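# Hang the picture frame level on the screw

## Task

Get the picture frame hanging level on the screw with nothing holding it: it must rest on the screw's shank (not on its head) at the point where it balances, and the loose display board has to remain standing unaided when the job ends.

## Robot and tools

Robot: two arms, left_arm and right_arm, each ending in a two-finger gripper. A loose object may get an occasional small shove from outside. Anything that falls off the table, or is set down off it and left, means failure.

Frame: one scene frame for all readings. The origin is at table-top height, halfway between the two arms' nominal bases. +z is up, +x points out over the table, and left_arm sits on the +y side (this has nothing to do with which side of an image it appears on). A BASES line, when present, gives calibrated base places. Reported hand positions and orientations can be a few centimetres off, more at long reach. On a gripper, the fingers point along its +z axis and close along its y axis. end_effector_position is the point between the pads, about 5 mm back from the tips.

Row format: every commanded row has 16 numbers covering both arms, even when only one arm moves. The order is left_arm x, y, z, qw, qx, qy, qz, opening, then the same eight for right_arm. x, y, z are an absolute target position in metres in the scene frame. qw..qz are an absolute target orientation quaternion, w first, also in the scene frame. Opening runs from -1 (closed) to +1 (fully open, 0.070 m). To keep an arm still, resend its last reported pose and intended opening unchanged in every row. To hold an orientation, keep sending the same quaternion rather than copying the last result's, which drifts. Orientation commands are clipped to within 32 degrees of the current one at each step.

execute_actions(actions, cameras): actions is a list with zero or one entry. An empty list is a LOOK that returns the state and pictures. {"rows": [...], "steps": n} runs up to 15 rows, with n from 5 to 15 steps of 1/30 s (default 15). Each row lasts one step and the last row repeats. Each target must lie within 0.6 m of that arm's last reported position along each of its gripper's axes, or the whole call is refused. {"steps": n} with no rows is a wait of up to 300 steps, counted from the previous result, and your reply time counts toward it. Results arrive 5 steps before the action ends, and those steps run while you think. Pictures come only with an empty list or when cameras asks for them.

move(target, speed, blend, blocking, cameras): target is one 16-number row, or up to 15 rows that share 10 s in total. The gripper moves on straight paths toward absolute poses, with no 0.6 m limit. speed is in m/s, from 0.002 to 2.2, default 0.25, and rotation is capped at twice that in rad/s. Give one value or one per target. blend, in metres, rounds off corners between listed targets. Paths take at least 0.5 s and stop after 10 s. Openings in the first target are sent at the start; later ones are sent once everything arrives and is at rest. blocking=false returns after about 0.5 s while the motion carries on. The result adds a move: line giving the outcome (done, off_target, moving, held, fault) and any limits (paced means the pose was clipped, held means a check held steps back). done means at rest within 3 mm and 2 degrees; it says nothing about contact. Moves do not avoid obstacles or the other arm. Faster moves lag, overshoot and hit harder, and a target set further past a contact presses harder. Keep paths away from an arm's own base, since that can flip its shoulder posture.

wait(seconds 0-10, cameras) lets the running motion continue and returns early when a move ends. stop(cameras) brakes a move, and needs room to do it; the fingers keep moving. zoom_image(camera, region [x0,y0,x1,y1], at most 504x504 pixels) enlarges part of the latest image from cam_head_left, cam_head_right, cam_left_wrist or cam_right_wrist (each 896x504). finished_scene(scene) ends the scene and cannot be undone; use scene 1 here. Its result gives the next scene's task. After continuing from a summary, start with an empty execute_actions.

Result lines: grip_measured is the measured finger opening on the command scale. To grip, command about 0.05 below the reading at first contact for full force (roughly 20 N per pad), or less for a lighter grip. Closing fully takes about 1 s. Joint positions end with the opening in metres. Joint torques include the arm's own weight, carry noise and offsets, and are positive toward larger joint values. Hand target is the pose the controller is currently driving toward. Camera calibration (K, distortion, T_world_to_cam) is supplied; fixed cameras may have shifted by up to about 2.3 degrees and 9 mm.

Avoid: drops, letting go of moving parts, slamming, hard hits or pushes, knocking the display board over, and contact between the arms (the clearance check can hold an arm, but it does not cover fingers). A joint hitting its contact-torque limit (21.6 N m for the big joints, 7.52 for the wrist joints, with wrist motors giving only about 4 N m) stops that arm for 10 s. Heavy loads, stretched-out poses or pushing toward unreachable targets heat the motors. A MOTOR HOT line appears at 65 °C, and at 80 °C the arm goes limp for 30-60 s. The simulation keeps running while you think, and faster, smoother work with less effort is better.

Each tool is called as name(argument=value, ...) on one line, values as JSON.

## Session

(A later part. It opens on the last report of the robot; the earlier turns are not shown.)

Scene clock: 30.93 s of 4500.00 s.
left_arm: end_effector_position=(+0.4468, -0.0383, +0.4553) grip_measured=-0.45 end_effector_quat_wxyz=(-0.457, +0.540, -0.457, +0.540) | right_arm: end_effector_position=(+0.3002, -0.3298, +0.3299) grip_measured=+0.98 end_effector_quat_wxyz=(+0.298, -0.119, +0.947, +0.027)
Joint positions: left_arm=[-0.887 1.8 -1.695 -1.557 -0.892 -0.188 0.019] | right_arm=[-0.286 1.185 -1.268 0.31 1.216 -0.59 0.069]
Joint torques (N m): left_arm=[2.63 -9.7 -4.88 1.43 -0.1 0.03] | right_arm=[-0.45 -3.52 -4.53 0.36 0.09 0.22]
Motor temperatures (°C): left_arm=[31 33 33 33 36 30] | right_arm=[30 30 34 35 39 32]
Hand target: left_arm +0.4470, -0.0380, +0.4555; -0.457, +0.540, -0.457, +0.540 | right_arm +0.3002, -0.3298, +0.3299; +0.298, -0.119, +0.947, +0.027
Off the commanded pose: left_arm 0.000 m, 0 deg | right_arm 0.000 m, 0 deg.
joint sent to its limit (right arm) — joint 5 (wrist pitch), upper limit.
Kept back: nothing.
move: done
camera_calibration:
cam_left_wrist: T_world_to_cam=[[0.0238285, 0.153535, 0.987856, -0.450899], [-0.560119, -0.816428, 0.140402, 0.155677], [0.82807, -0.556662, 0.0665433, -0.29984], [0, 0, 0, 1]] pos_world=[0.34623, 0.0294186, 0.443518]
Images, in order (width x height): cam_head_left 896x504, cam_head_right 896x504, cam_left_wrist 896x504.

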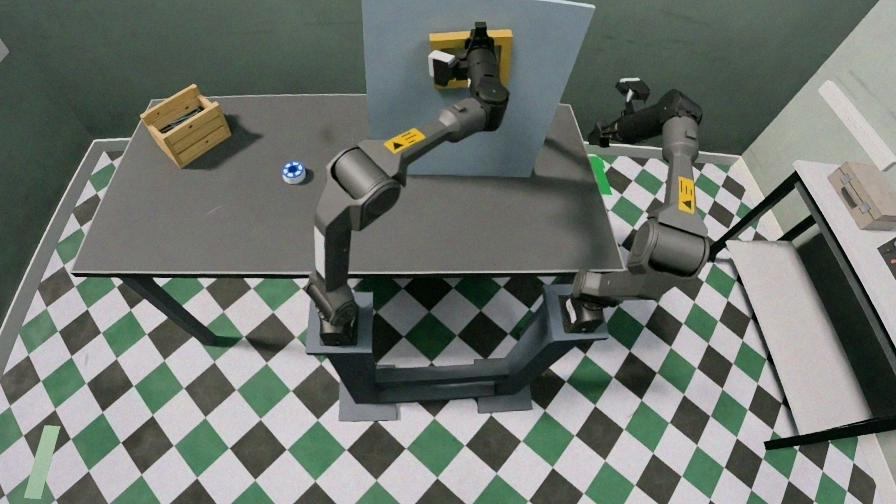

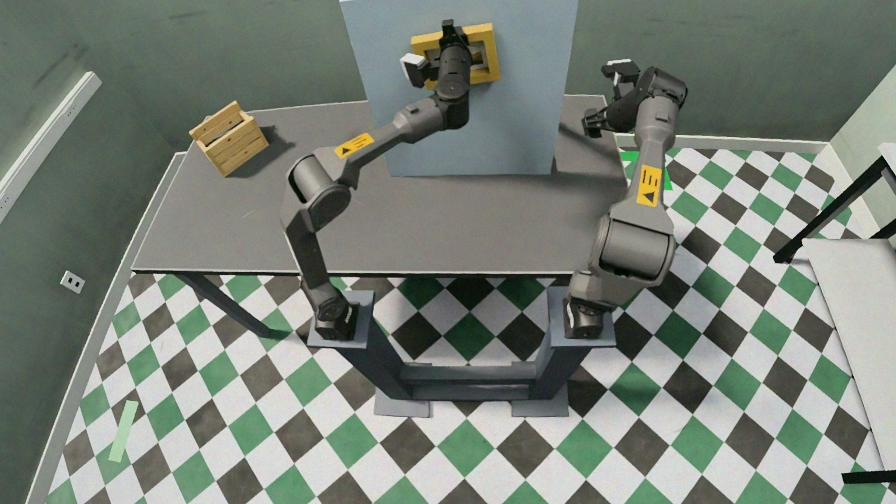

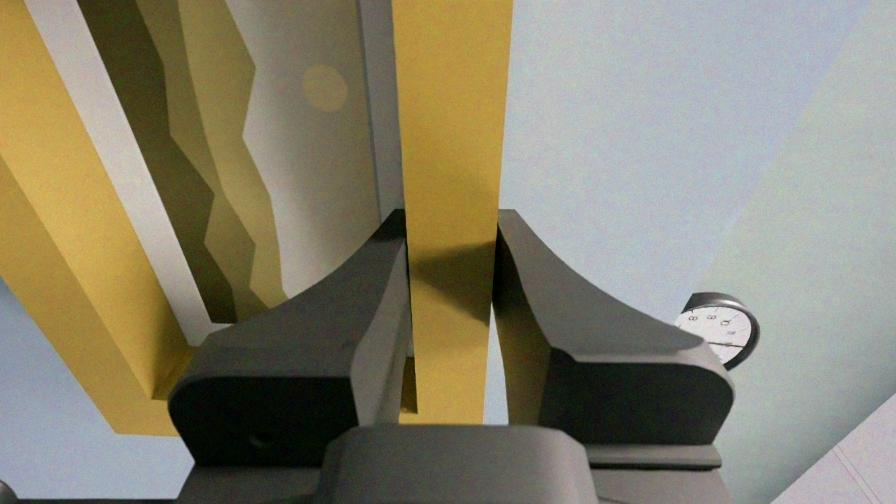

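move(target=[[0.447,-0.0444,0.4566,0.4569,-0.5397,0.4569,-0.5397,-0.6,0.3002,-0.3298,0.3299,0.298,-0.119,0.947,0.027,1],[0.447,-0.0455,0.4500,0.4569,-0.5397,0.4569,-0.5397,-0.6,0.3002,-0.3298,0.3299,0.298,-0.119,0.947,0.027,1],[0.447,-0.0455,0.4500,0.4569,-0.5397,0.4569,-0.5397,-0.37,0.3002,-0.3298,0.3299,0.298,-0.119,0.947,0.027,1]], speed=0.03, cameras=["cam_left_wrist","cam_head_left","cam_head_right"])

zoom_image(camera="cam_head_left", region=[400, 10, 540, 110])

zoom_image(camera="cam_head_right", region=[390, 10, 530, 110])

Scene clock: 33.00 s of 4500.00 s.
left_arm: end_effector_position=(+0.4470, -0.0452, +0.4506) grip_measured=-0.37 end_effector_quat_wxyz=(-0.457, +0.540, -0.456, +0.540) | right_arm: end_effector_position=(+0.3002, -0.3298, +0.3299) grip_measured=+0.98 end_effector_quat_wxyz=(+0.298, -0.119, +0.947, +0.027)
Joint positions: left_arm=[-0.898 1.82 -1.704 -1.546 -0.904 -0.205 0.022] | right_arm=[-0.286 1.185 -1.268 0.31 1.216 -0.59 0.069]
Joint torques (N m): left_arm=[-0.79 -7.9 -2.74 0.65 -0.12 0.11] | right_arm=[-0.48 -3.46 -4.53 0.35 0.09 0.21]
Motor temperatures (°C): left_arm=[31 33 33 33 36 30] | right_arm=[30 30 34 35 39 32]
Hand target: left_arm +0.4470, -0.0455, +0.4500; -0.457, +0.540, -0.457, +0.540 | right_arm +0.3002, -0.3298, +0.3299; +0.298, -0.119, +0.947, +0.027
Off the commanded pose: left_arm 0.001 m, 0 deg | right_arm 0.000 m, 0 deg.
joint sent to its limit (right arm) — joint 5 (wrist pitch), upper limit.
Kept back: nothing.
move: done
camera_calibration:
cam_left_wrist: T_world_to_cam=[[0.0220914, 0.155312, 0.987618, -0.444324], [-0.560007, -0.816416, 0.140915, 0.150498], [0.828193, -0.556187, 0.0689403, -0.304681], [0, 0, 0, 1]] pos_world=[0.346431, 0.0224186, 0.43862]
Images, in order (width x height): cam_head_left 896x504, cam_head_right 896x504, cam_left_wrist 896x504.

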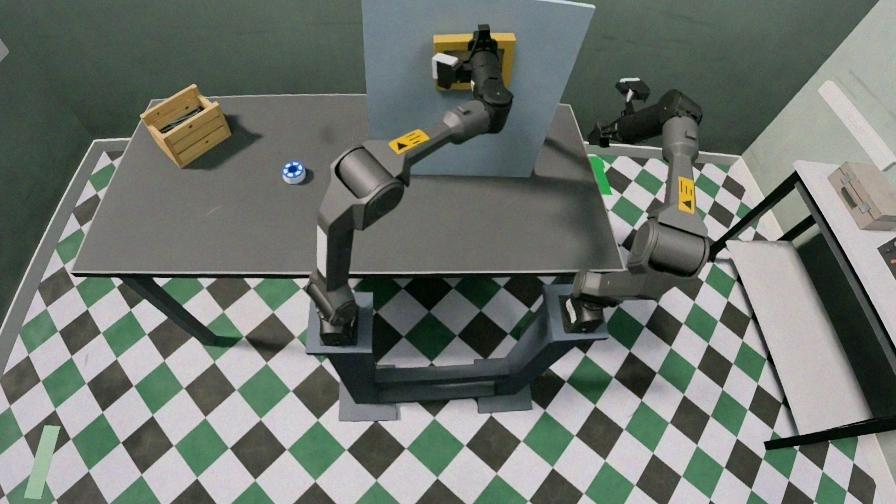

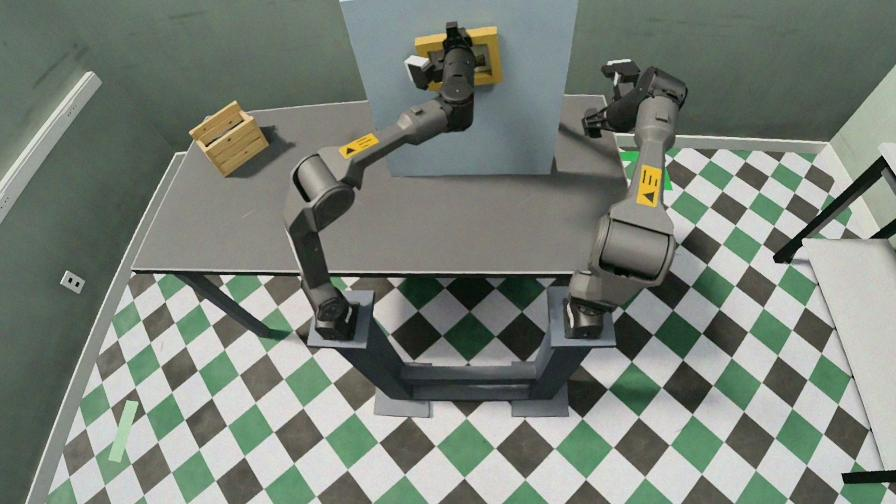

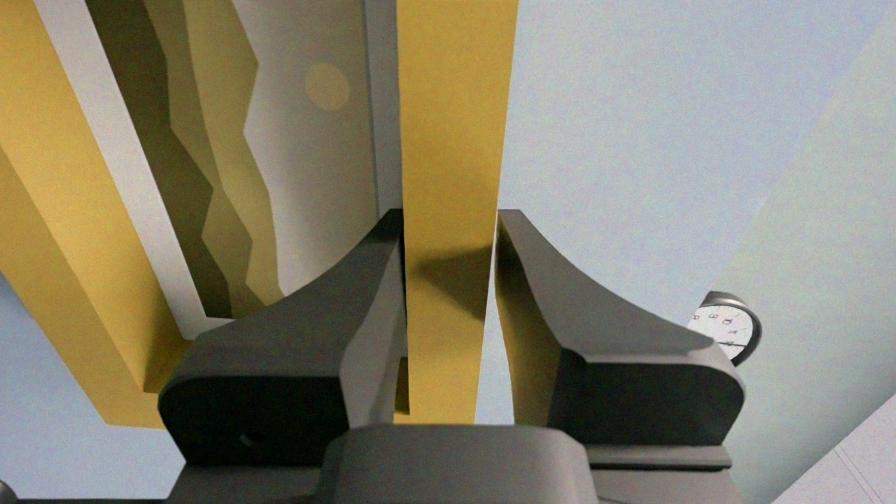

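Scaled by 3.600 from the camera's 896x504 image, which has a finer 1280x720 frame.

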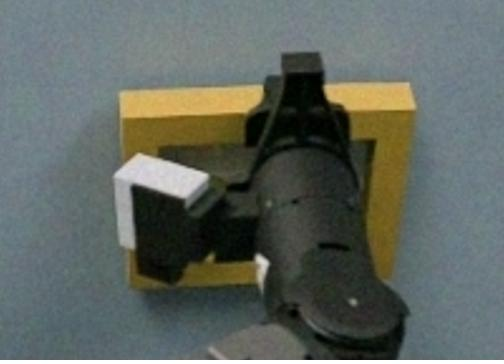

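Scaled by 3.600 from the camera's 896x504 image, which has a finer 1280x720 frame.

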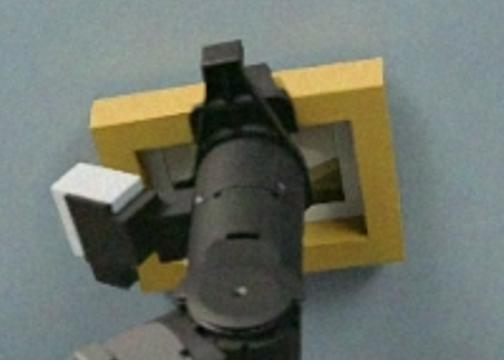

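move(target=[[0.447,-0.0455,0.4505,0.4569,-0.5397,0.4569,-0.5397,-0.25,0.3002,-0.3298,0.3299,0.298,-0.119,0.947,0.027,1],[0.447,-0.0455,0.4505,0.4777,-0.5213,0.4777,-0.5213,-0.1,0.3002,-0.3298,0.3299,0.298,-0.119,0.947,0.027,1]], speed=0.1, cameras=["cam_left_wrist","cam_head_left","cam_head_right"])

zoom_image(camera="cam_head_left", region=[400, 10, 540, 110])

zoom_image(camera="cam_head_right", region=[390, 10, 530, 110])

Scene clock: 36.13 s of 4500.00 s.
left_arm: end_effector_position=(+0.4470, -0.0452, +0.4507) grip_measured=-0.10 end_effector_quat_wxyz=(-0.478, +0.521, -0.478, +0.521) | right_arm: end_effector_position=(+0.3002, -0.3298, +0.3299) grip_measured=+0.98 end_effector_quat_wxyz=(+0.298, -0.119, +0.947, +0.027)
Joint positions: left_arm=[-0.898 1.82 -1.705 -1.548 -0.904 -0.123 0.032] | right_arm=[-0.286 1.185 -1.268 0.31 1.216 -0.59 0.069]
Joint torques (N m): left_arm=[-0.68 -7.58 -3.64 0.67 -0.03 -0.11] | right_arm=[-0.43 -3.42 -4.54 0.34 0.09 0.17]
Motor temperatures (°C): left_arm=[31 33 33 33 36 30] | right_arm=[30 30 34 35 39 32]
Hand target: left_arm +0.4470, -0.0455, +0.4505; -0.478, +0.521, -0.478, +0.521 | right_arm +0.3002, -0.3298, +0.3299; +0.298, -0.119, +0.947, +0.027
Off the commanded pose: left_arm 0.000 m, 0 deg | right_arm 0.000 m, 0 deg.
joint sent to its limit (right arm) — joint 5 (wrist pitch), upper limit.
Kept back: nothing.
move: done
camera_calibration:
cam_left_wrist: T_world_to_cam=[[0.0229967, 0.0754781, 0.996882, -0.452592], [-0.559784, -0.825202, 0.0753929, 0.1796], [0.82832, -0.559772, 0.0232745, -0.284293], [0, 0, 0, 1]] pos_world=[0.346431, 0.0232276, 0.444257]
Images, in order (width x height): cam_head_left 896x504, cam_head_right 896x504, cam_left_wrist 896x504.

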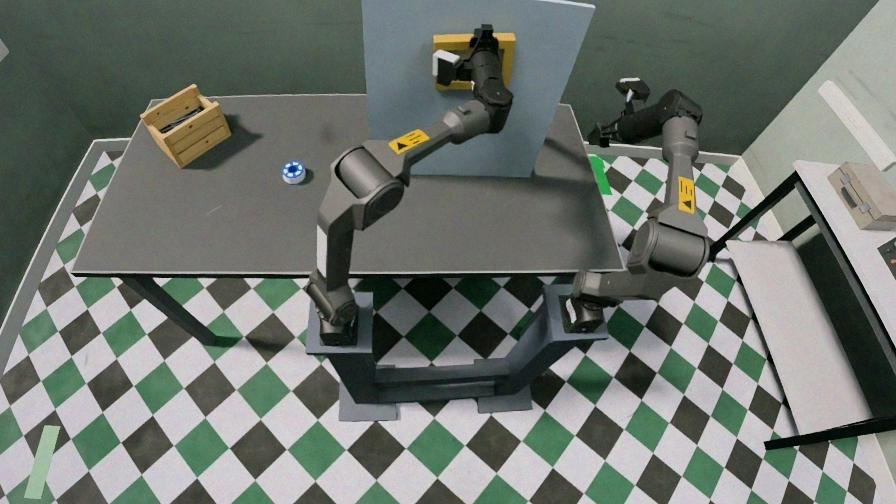

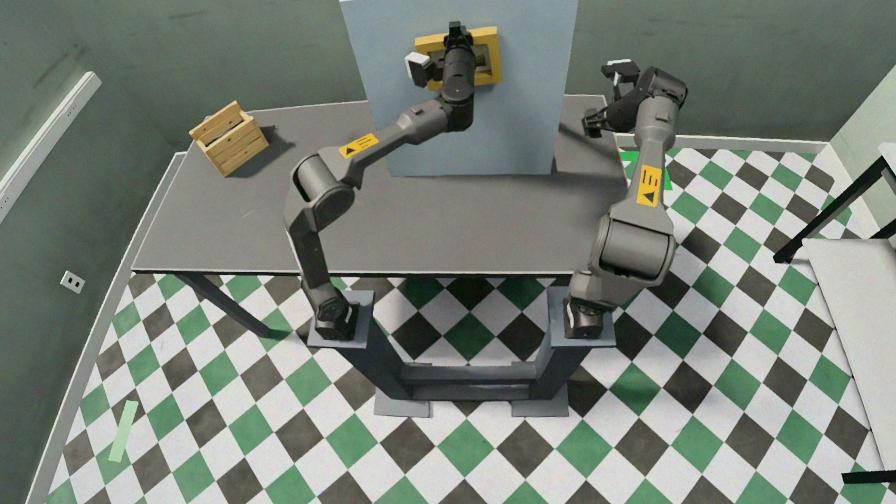

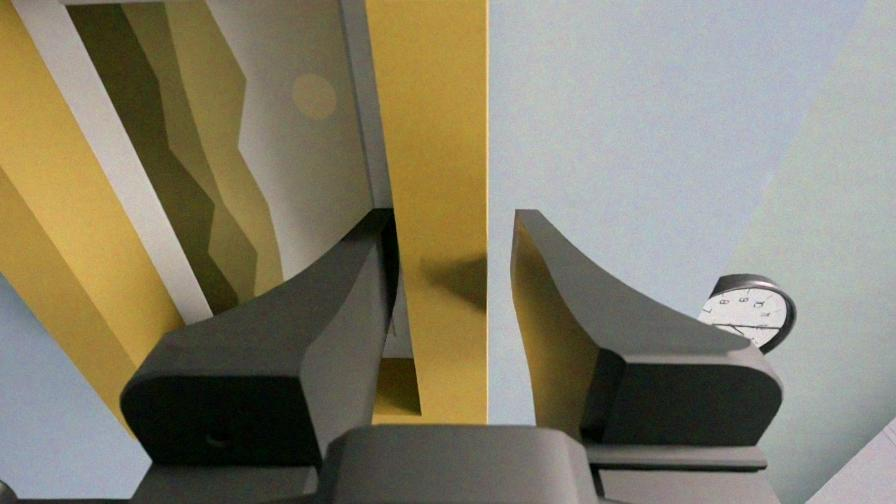

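Scaled by 3.600 from the camera's 896x504 image, which has a finer 1280x720 frame.

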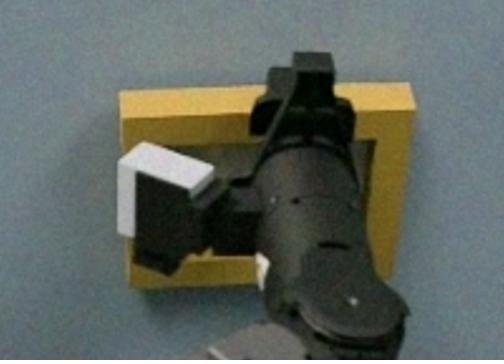

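Scaled by 3.600 from the camera's 896x504 image, which has a finer 1280x720 frame.

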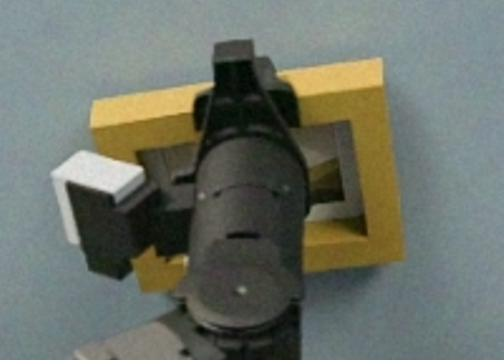

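move(target=[[0.447,-0.0455,0.4482,0.4671,-0.5308,0.4671,-0.5308,-0.1,0.3002,-0.3298,0.3299,0.298,-0.119,0.947,0.027,1],[0.447,-0.0455,0.4482,0.4671,-0.5308,0.4671,-0.5308,-0.6,0.3002,-0.3298,0.3299,0.298,-0.119,0.947,0.027,1],[0.447,-0.0449,0.4535,0.4671,-0.5308,0.4671,-0.5308,-0.6,0.3002,-0.3298,0.3299,0.298,-0.119,0.947,0.027,1],[0.447,-0.0488,0.4535,0.5,-0.5,0.5,-0.5,-0.6,0.3002,-0.3298,0.3299,0.298,-0.119,0.947,0.027,1],[0.447,-0.0488,0.449,0.5,-0.5,0.5,-0.5,-0.6,0.3002,-0.3298,0.3299,0.298,-0.119,0.947,0.027,1]], speed=0.04, cameras=["cam_left_wrist","cam_head_left","cam_head_right"])

zoom_image(camera="cam_head_left", region=[400, 10, 540, 110])

zoom_image(camera="cam_head_right", region=[390, 10, 530, 110])

Scene clock: 42.80 s of 4500.00 s.
left_arm: end_effector_position=(+0.4469, -0.0478, +0.4508) grip_measured=-0.44 end_effector_quat_wxyz=(+0.501, -0.500, +0.498, -0.501) | right_arm: end_effector_position=(+0.3002, -0.3298, +0.3299) grip_measured=+0.98 end_effector_quat_wxyz=(+0.298, -0.119, +0.947, +0.027)
Joint positions: left_arm=[-0.904 1.83 -1.716 -1.546 -0.912 -0.038 0.02] | right_arm=[-0.286 1.185 -1.268 0.31 1.216 -0.59 0.069]
Joint torques (N m): left_arm=[-0.79 -7.09 -1.54 0.11 0.45 0.07] | right_arm=[-0.41 -3.35 -4.54 0.32 0.09 0.11]
Motor temperatures (°C): left_arm=[31 33 33 33 36 30] | right_arm=[30 31 34 35 39 32]
Hand target: left_arm +0.4470, -0.0488, +0.4490; +0.500, -0.500, +0.500, -0.500 | right_arm +0.3002, -0.3298, +0.3299; +0.298, -0.119, +0.947, +0.027
Off the commanded pose: left_arm 0.002 m, 0 deg | right_arm 0.000 m, 0 deg.
joint sent to its limit (right arm) — joint 5 (wrist pitch), upper limit.
Kept back: nothing.
move: done
camera_calibration:
cam_left_wrist: T_world_to_cam=[[0.0200458, -0.00843079, 0.999764, -0.456554], [-0.558152, -0.829728, 0.00419432, 0.208491], [0.829497, -0.558104, -0.0213382, -0.266078], [0, 0, 0, 1]] pos_world=[0.346233, 0.0206428, 0.449893]
Images, in order (width x height): cam_head_left 896x504, cam_head_right 896x504, cam_left_wrist 896x504.

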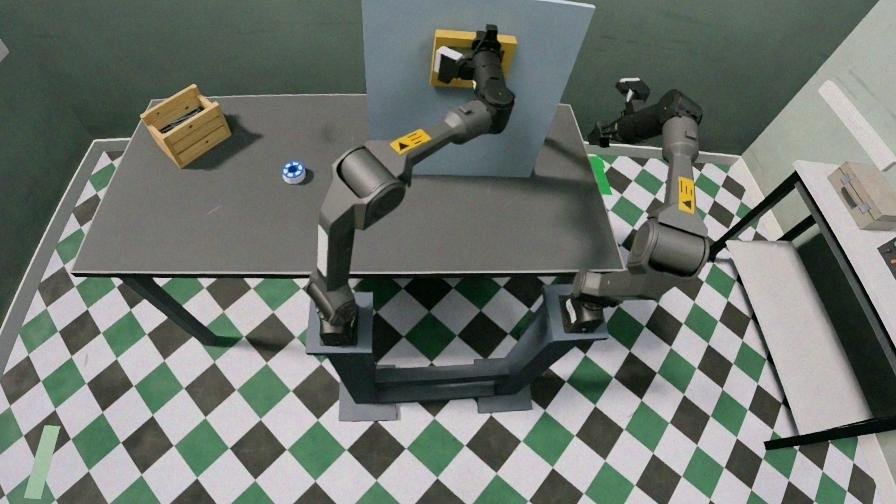

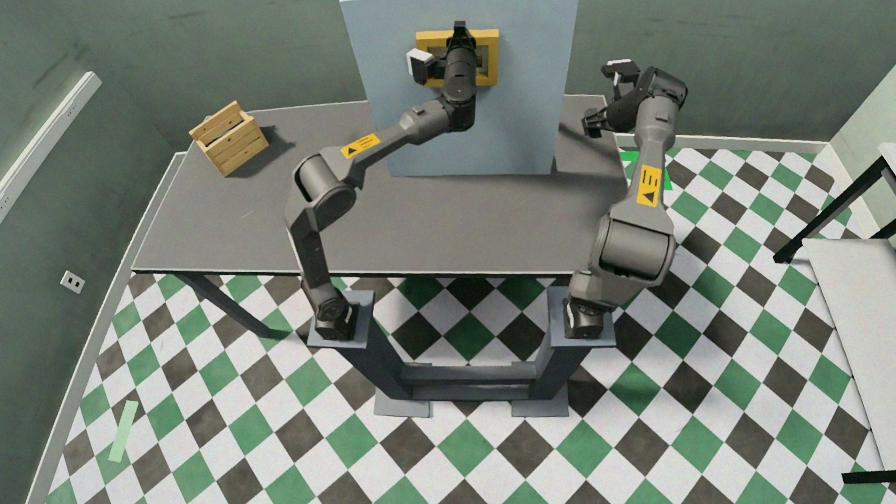

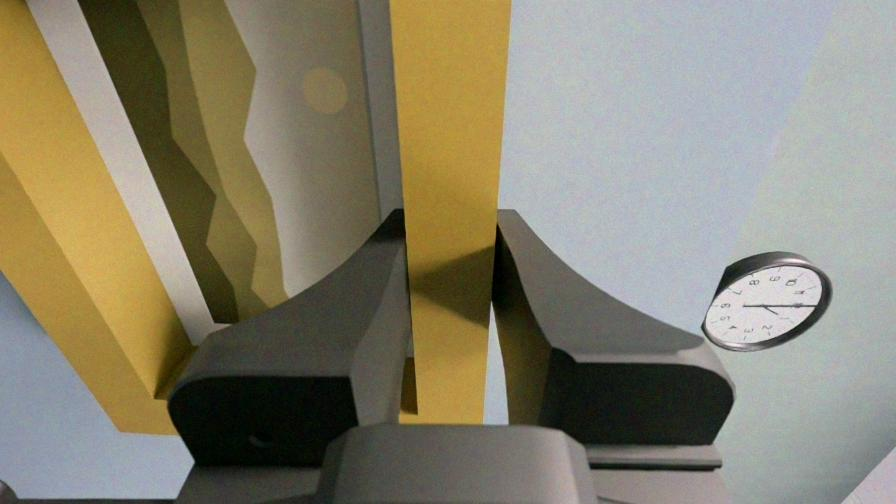

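Scaled by 3.600 from the camera's 896x504 image, which has a finer 1280x720 frame.

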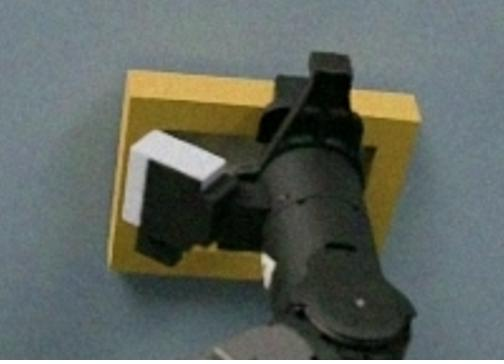

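Scaled by 3.600 from the camera's 896x504 image, which has a finer 1280x720 frame.

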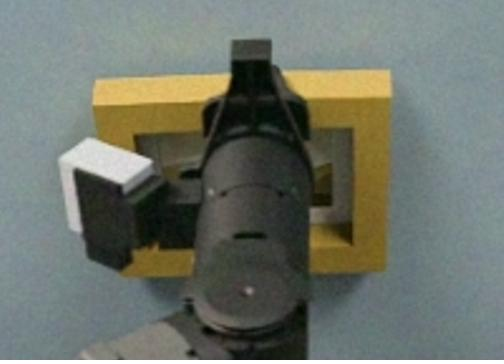

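move(target=[[0.447,-0.0484,0.4505,0.5,-0.5,0.5,-0.5,-0.6,0.3002,-0.3298,0.3299,0.298,-0.119,0.947,0.027,1],[0.447,-0.0484,0.4505,0.5,-0.5,0.5,-0.5,-0.1,0.3002,-0.3298,0.3299,0.298,-0.119,0.947,0.027,1]], speed=0.03, cameras=["cam_left_wrist","cam_head_left","cam_head_right"])

zoom_image(camera="cam_head_left", region=[400, 10, 540, 110])

zoom_image(camera="cam_head_right", region=[390, 10, 530, 110])

Scene clock: 44.73 s of 4500.00 s.
left_arm: end_effector_position=(+0.4470, -0.0495, +0.4493) grip_measured=-0.10 end_effector_quat_wxyz=(+0.500, -0.499, +0.501, -0.500) | right_arm: end_effector_position=(+0.3002, -0.3298, +0.3299) grip_measured=+0.98 end_effector_quat_wxyz=(+0.298, -0.119, +0.947, +0.027)
Joint positions: left_arm=[-0.905 1.832 -1.717 -1.552 -0.908 -0.031 0.032] | right_arm=[-0.286 1.185 -1.268 0.31 1.216 -0.59 0.069]
Joint torques (N m): left_arm=[0.25 -8.73 -3.52 0.85 -0.35 0.04] | right_arm=[-0.44 -3.35 -4.55 0.31 0.09 0.1]
Motor temperatures (°C): left_arm=[31 33 33 33 36 30] | right_arm=[30 31 34 35 39 32]
Hand target: left_arm +0.4470, -0.0484, +0.4505; +0.500, -0.500, +0.500, -0.500 | right_arm +0.3002, -0.3298, +0.3299; +0.298, -0.119, +0.947, +0.027
Off the commanded pose: left_arm 0.002 m, 0 deg | right_arm 0.000 m, 0 deg.
joint sent to its limit (right arm) — joint 5 (wrist pitch), upper limit.
Kept back: nothing.
move: done
camera_calibration:
cam_left_wrist: T_world_to_cam=[[0.0250112, -0.0132301, 0.9996, -0.457419], [-0.561754, -0.827298, 0.00310616, 0.209354], [0.826926, -0.561607, -0.0281238, -0.263001], [0, 0, 0, 1]] pos_world=[0.346528, 0.0194428, 0.449189]
Images, in order (width x height): cam_head_left 896x504, cam_head_right 896x504, cam_left_wrist 896x504.

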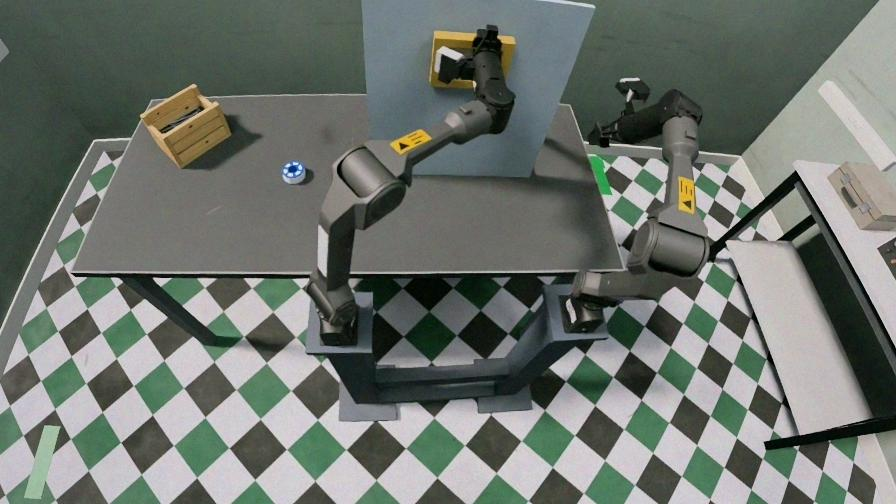

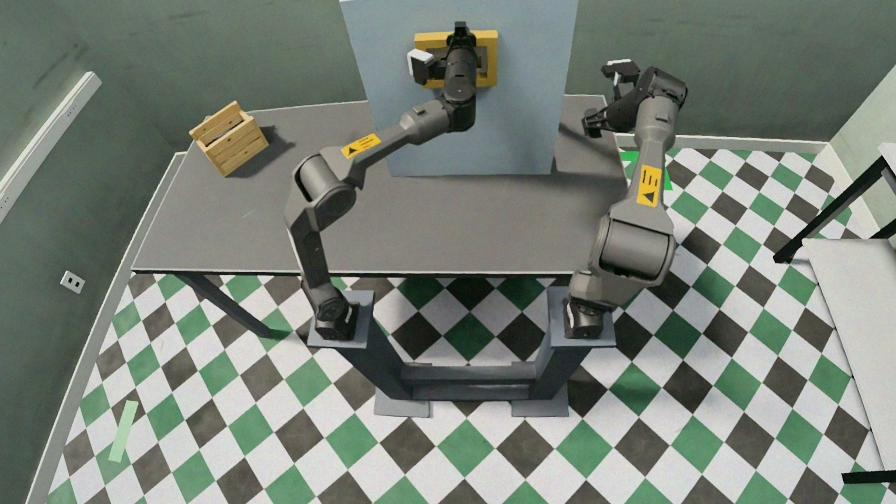

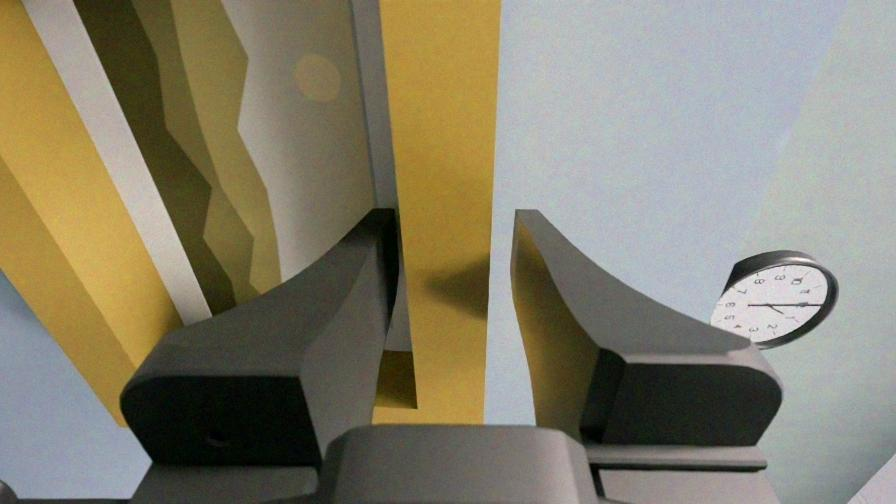

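Scaled by 3.600 from the camera's 896x504 image, which has a finer 1280x720 frame.

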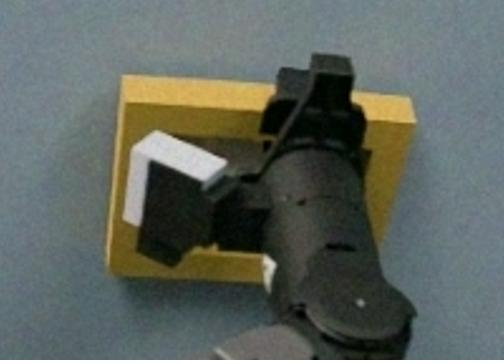

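Scaled by 3.600 from the camera's 896x504 image, which has a finer 1280x720 frame.

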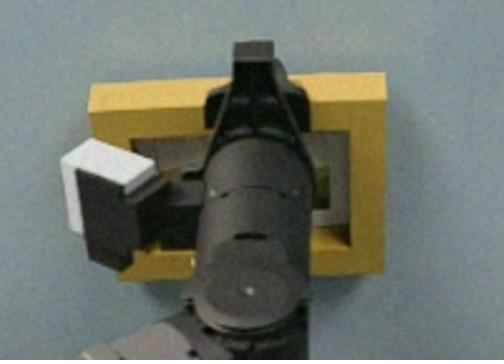

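move(target=[[0.447,-0.0490,0.4485,0.5,-0.5,0.5,-0.5,0.4,0.3002,-0.3298,0.3299,0.298,-0.119,0.947,0.027,1],[0.37,-0.0490,0.4485,0.5,-0.5,0.5,-0.5,0.4,0.3002,-0.3298,0.3299,0.298,-0.119,0.947,0.027,1],[0.35,0.05,0.42,0.36,-0.39,0.6,-0.6,0.4,0.3002,-0.3298,0.3299,0.298,-0.119,0.947,0.027,1],[0.42,0.11,0.40,0.2236,-0.2236,0.6708,-0.6708,0.4,0.3002,-0.3298,0.3299,0.298,-0.119,0.947,0.027,1]], speed=[0.1,0.12,0.5,0.5], blend=[0,0.02,0.03,0], cameras=["cam_left_wrist","cam_head_left","cam_head_right"])

zoom_image(camera="cam_head_left", region=[400, 10, 540, 110])

zoom_image(camera="cam_head_right", region=[390, 10, 530, 110])

zoom_image(camera="cam_left_wrist", region=[200, 110, 640, 260])

Scene clock: 48.97 s of 4500.00 s.
left_arm: end_effector_position=(+0.4204, +0.1103, +0.3995) grip_measured=+0.40 end_effector_quat_wxyz=(+0.224, -0.224, +0.671, -0.671) | right_arm: end_effector_position=(+0.3002, -0.3298, +0.3299) grip_measured=+0.98 end_effector_quat_wxyz=(+0.298, -0.119, +0.947, +0.027)
Joint positions: left_arm=[0.184 1.585 -1.195 -1.719 1.129 0.336 0.049] | right_arm=[-0.286 1.185 -1.268 0.31 1.216 -0.59 0.069]
Joint torques (N m): left_arm=[-0.87 -7 -2.72 -0.75 0.18 -0.14] | right_arm=[-0.34 -3.3 -4.52 0.3 0.09 0.05]
Motor temperatures (°C): left_arm=[31 33 33 33 36 30] | right_arm=[30 31 34 35 39 32]
Hand target: left_arm +0.4200, +0.1100, +0.4000; +0.224, -0.224, +0.671, -0.671 | right_arm +0.3002, -0.3298, +0.3299; +0.298, -0.119, +0.947, +0.027
Off the commanded pose: left_arm 0.001 m, 0 deg | right_arm 0.000 m, 0 deg.
joint sent to its limit (right arm) — joint 5 (wrist pitch), upper limit.
Kept back: nothing.
move: done
camera_calibration:
cam_left_wrist: T_world_to_cam=[[0.00560329, -0.0256949, 0.999654, -0.395317], [-0.998782, -0.0491591, 0.00433482, 0.4241], [0.0490307, -0.99846, -0.025939, 0.221612], [0, 0, 0, 1]] pos_world=[0.414932, 0.231961, 0.399091]
Images, in order (width x height): cam_head_left 896x504, cam_head_right 896x504, cam_left_wrist 896x504.

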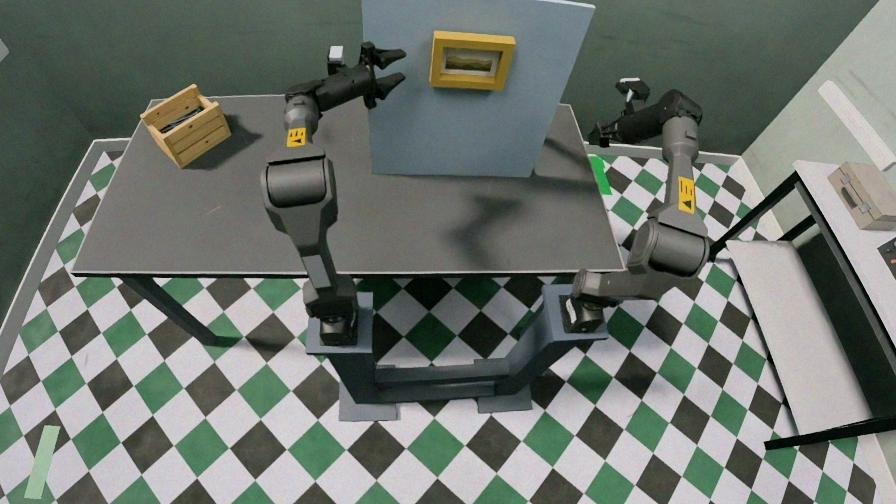

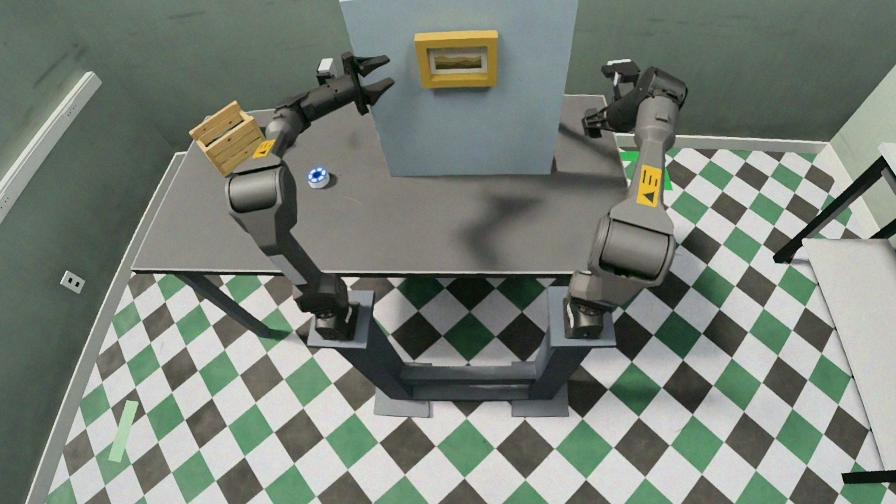

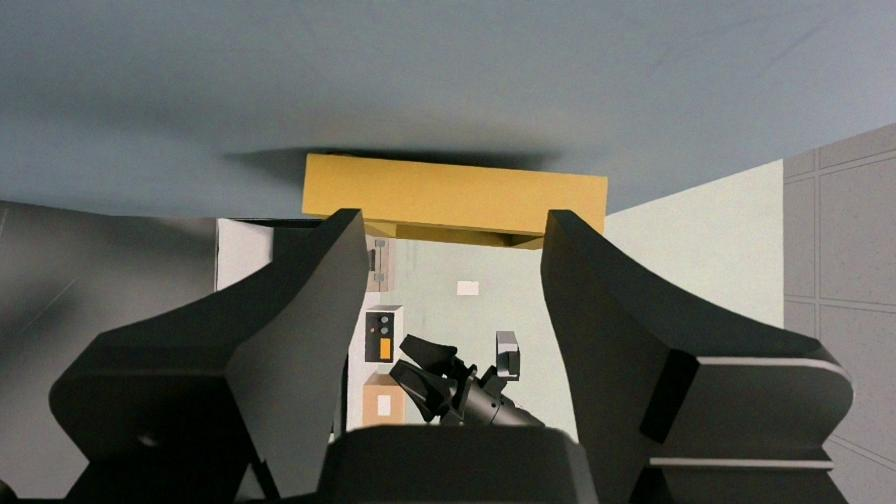

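Scaled by 3.600 from the camera's 896x504 image, which has a finer 1280x720 frame.

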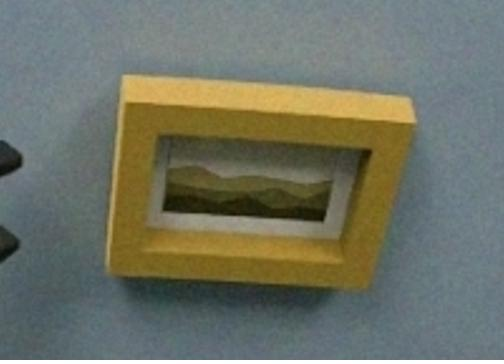

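Scaled by 3.600 from the camera's 896x504 image, which has a finer 1280x720 frame.

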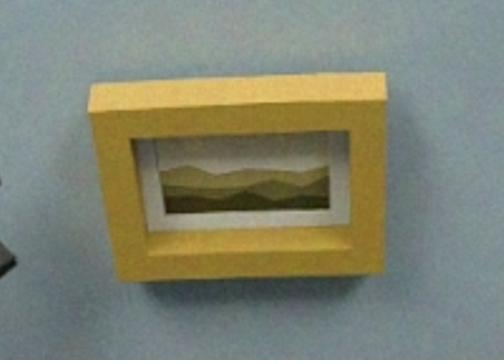

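Scaled by 1.145 from the camera's 896x504 image, which has a finer 1280x720 frame.

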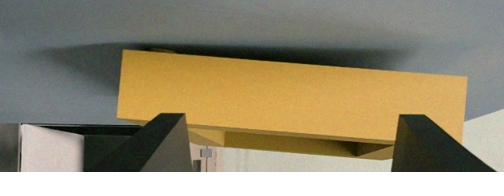

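move(target=[[0.35,0.05,0.42,0.36,-0.39,0.6,-0.6,0.4,0.3002,-0.3298,0.3299,0.298,-0.119,0.947,0.027,1],[0.38,-0.049,0.4475,0.5129,-0.4867,0.4867,-0.5129,0.4,0.3002,-0.3298,0.3299,0.298,-0.119,0.947,0.027,1],[0.447,-0.049,0.448,0.5129,-0.4867,0.4867,-0.5129,0.4,0.3002,-0.3298,0.3299,0.298,-0.119,0.947,0.027,1],[0.447,-0.049,0.448,0.5129,-0.4867,0.4867,-0.5129,-0.6,0.3002,-0.3298,0.3299,0.298,-0.119,0.947,0.027,1],[0.447,-0.049,0.453,0.5129,-0.4867,0.4867,-0.5129,-0.6,0.3002,-0.3298,0.3299,0.298,-0.119,0.947,0.027,1],[0.447,-0.0525,0.453,0.5129,-0.4867,0.4867,-0.5129,-0.6,0.3002,-0.3298,0.3299,0.298,-0.119,0.947,0.027,1],[0.447,-0.0525,0.4495,0.5129,-0.4867,0.4867,-0.5129,-0.6,0.3002,-0.3298,0.3299,0.298,-0.119,0.947,0.027,1]], speed=[0.5,0.4,0.1,0.05,0.04,0.04,0.03], blend=[0.03,0.02,0,0,0,0,0], cameras=["cam_left_wrist","cam_head_left","cam_head_right"])

zoom_image(camera="cam_head_left", region=[400, 10, 540, 110])

zoom_image(camera="cam_head_right", region=[390, 10, 530, 110])

Scene clock: 56.57 s of 4500.00 s.
left_arm: end_effector_position=(+0.4470, -0.0528, +0.4513) grip_measured=-0.45 end_effector_quat_wxyz=(+0.513, -0.486, +0.486, -0.514) | right_arm: end_effector_position=(+0.3002, -0.3298, +0.3299) grip_measured=+0.98 end_effector_quat_wxyz=(+0.298, -0.119, +0.947, +0.027)
Joint positions: left_arm=[-0.91 1.841 -1.688 -1.449 -0.922 -0.127 0.019] | right_arm=[-0.286 1.185 -1.268 0.31 1.216 -0.59 0.069]
Joint torques (N m): left_arm=[0.11 -7.98 -0.87 -0.32 -0.84 -0.07] | right_arm=[-0.32 -3.21 -4.49 0.27 0.09 -0.01]
Motor temperatures (°C): left_arm=[31 33 33 33 36 30] | right_arm=[30 30 34 35 39 32]
Hand target: left_arm +0.4470, -0.0525, +0.4495; +0.513, -0.487, +0.487, -0.513 | right_arm +0.3002, -0.3298, +0.3299; +0.298, -0.119, +0.947, +0.027
Off the commanded pose: left_arm 0.002 m, 0 deg | right_arm 0.000 m, 0 deg.
joint sent to its limit (right arm) — joint 5 (wrist pitch), upper limit.
Kept back: nothing.
move: done
camera_calibration:
cam_left_wrist: T_world_to_cam=[[-0.0332349, -0.010391, 0.999394, -0.433147], [-0.560447, -0.827742, -0.027244, 0.219679], [0.827523, -0.561012, 0.0216863, -0.287506], [0, 0, 0, 1]] pos_world=[0.346641, 0.0160424, 0.445105]
Images, in order (width x height): cam_head_left 896x504, cam_head_right 896x504, cam_left_wrist 896x504.

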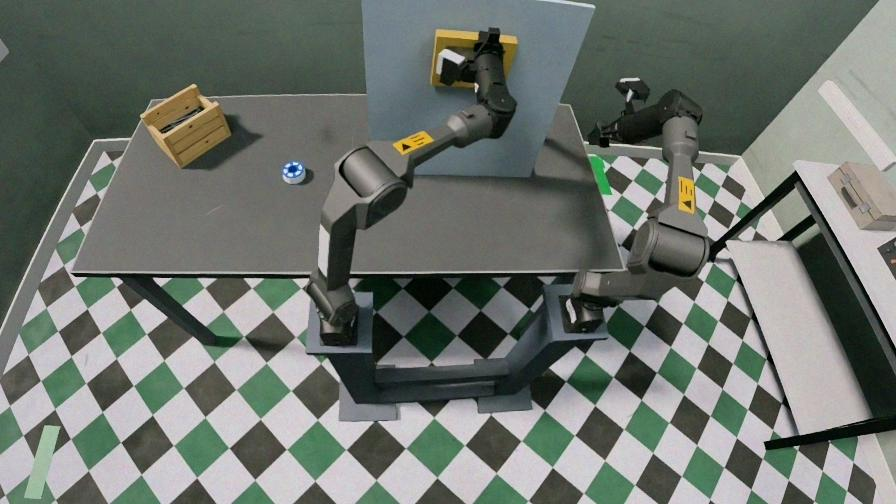

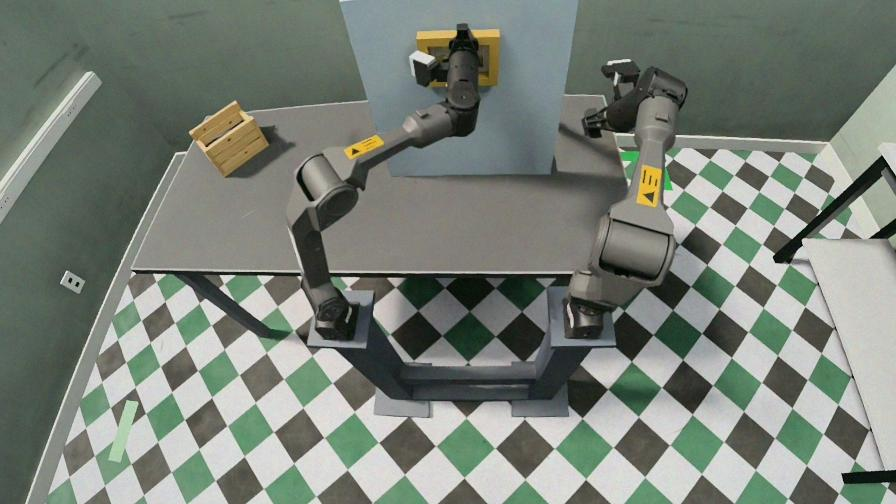

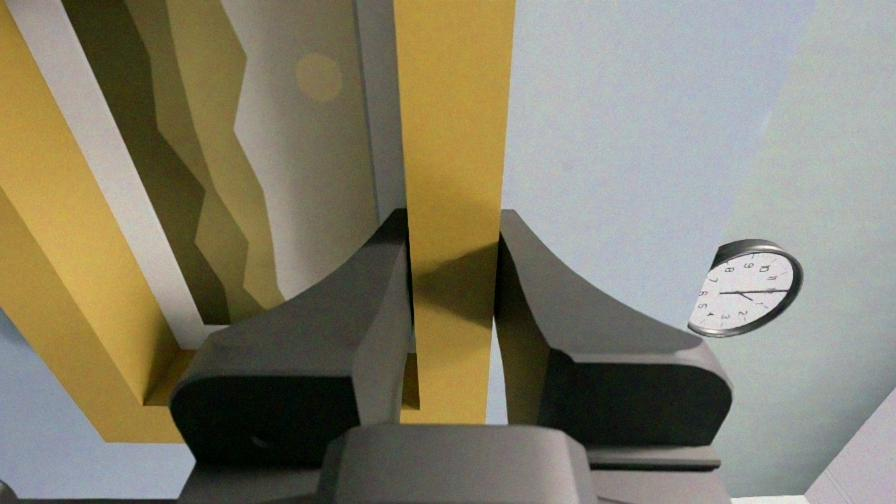

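Scaled by 3.600 from the camera's 896x504 image, which has a finer 1280x720 frame.

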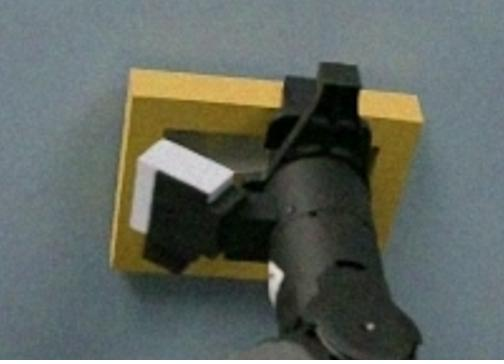

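Scaled by 3.600 from the camera's 896x504 image, which has a finer 1280x720 frame.

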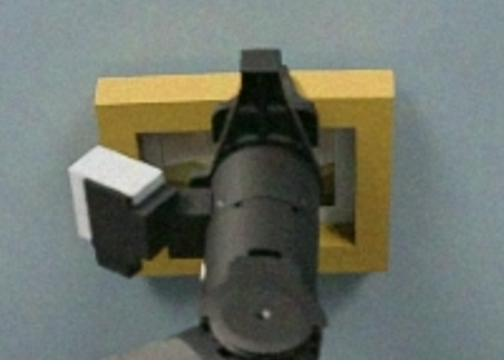

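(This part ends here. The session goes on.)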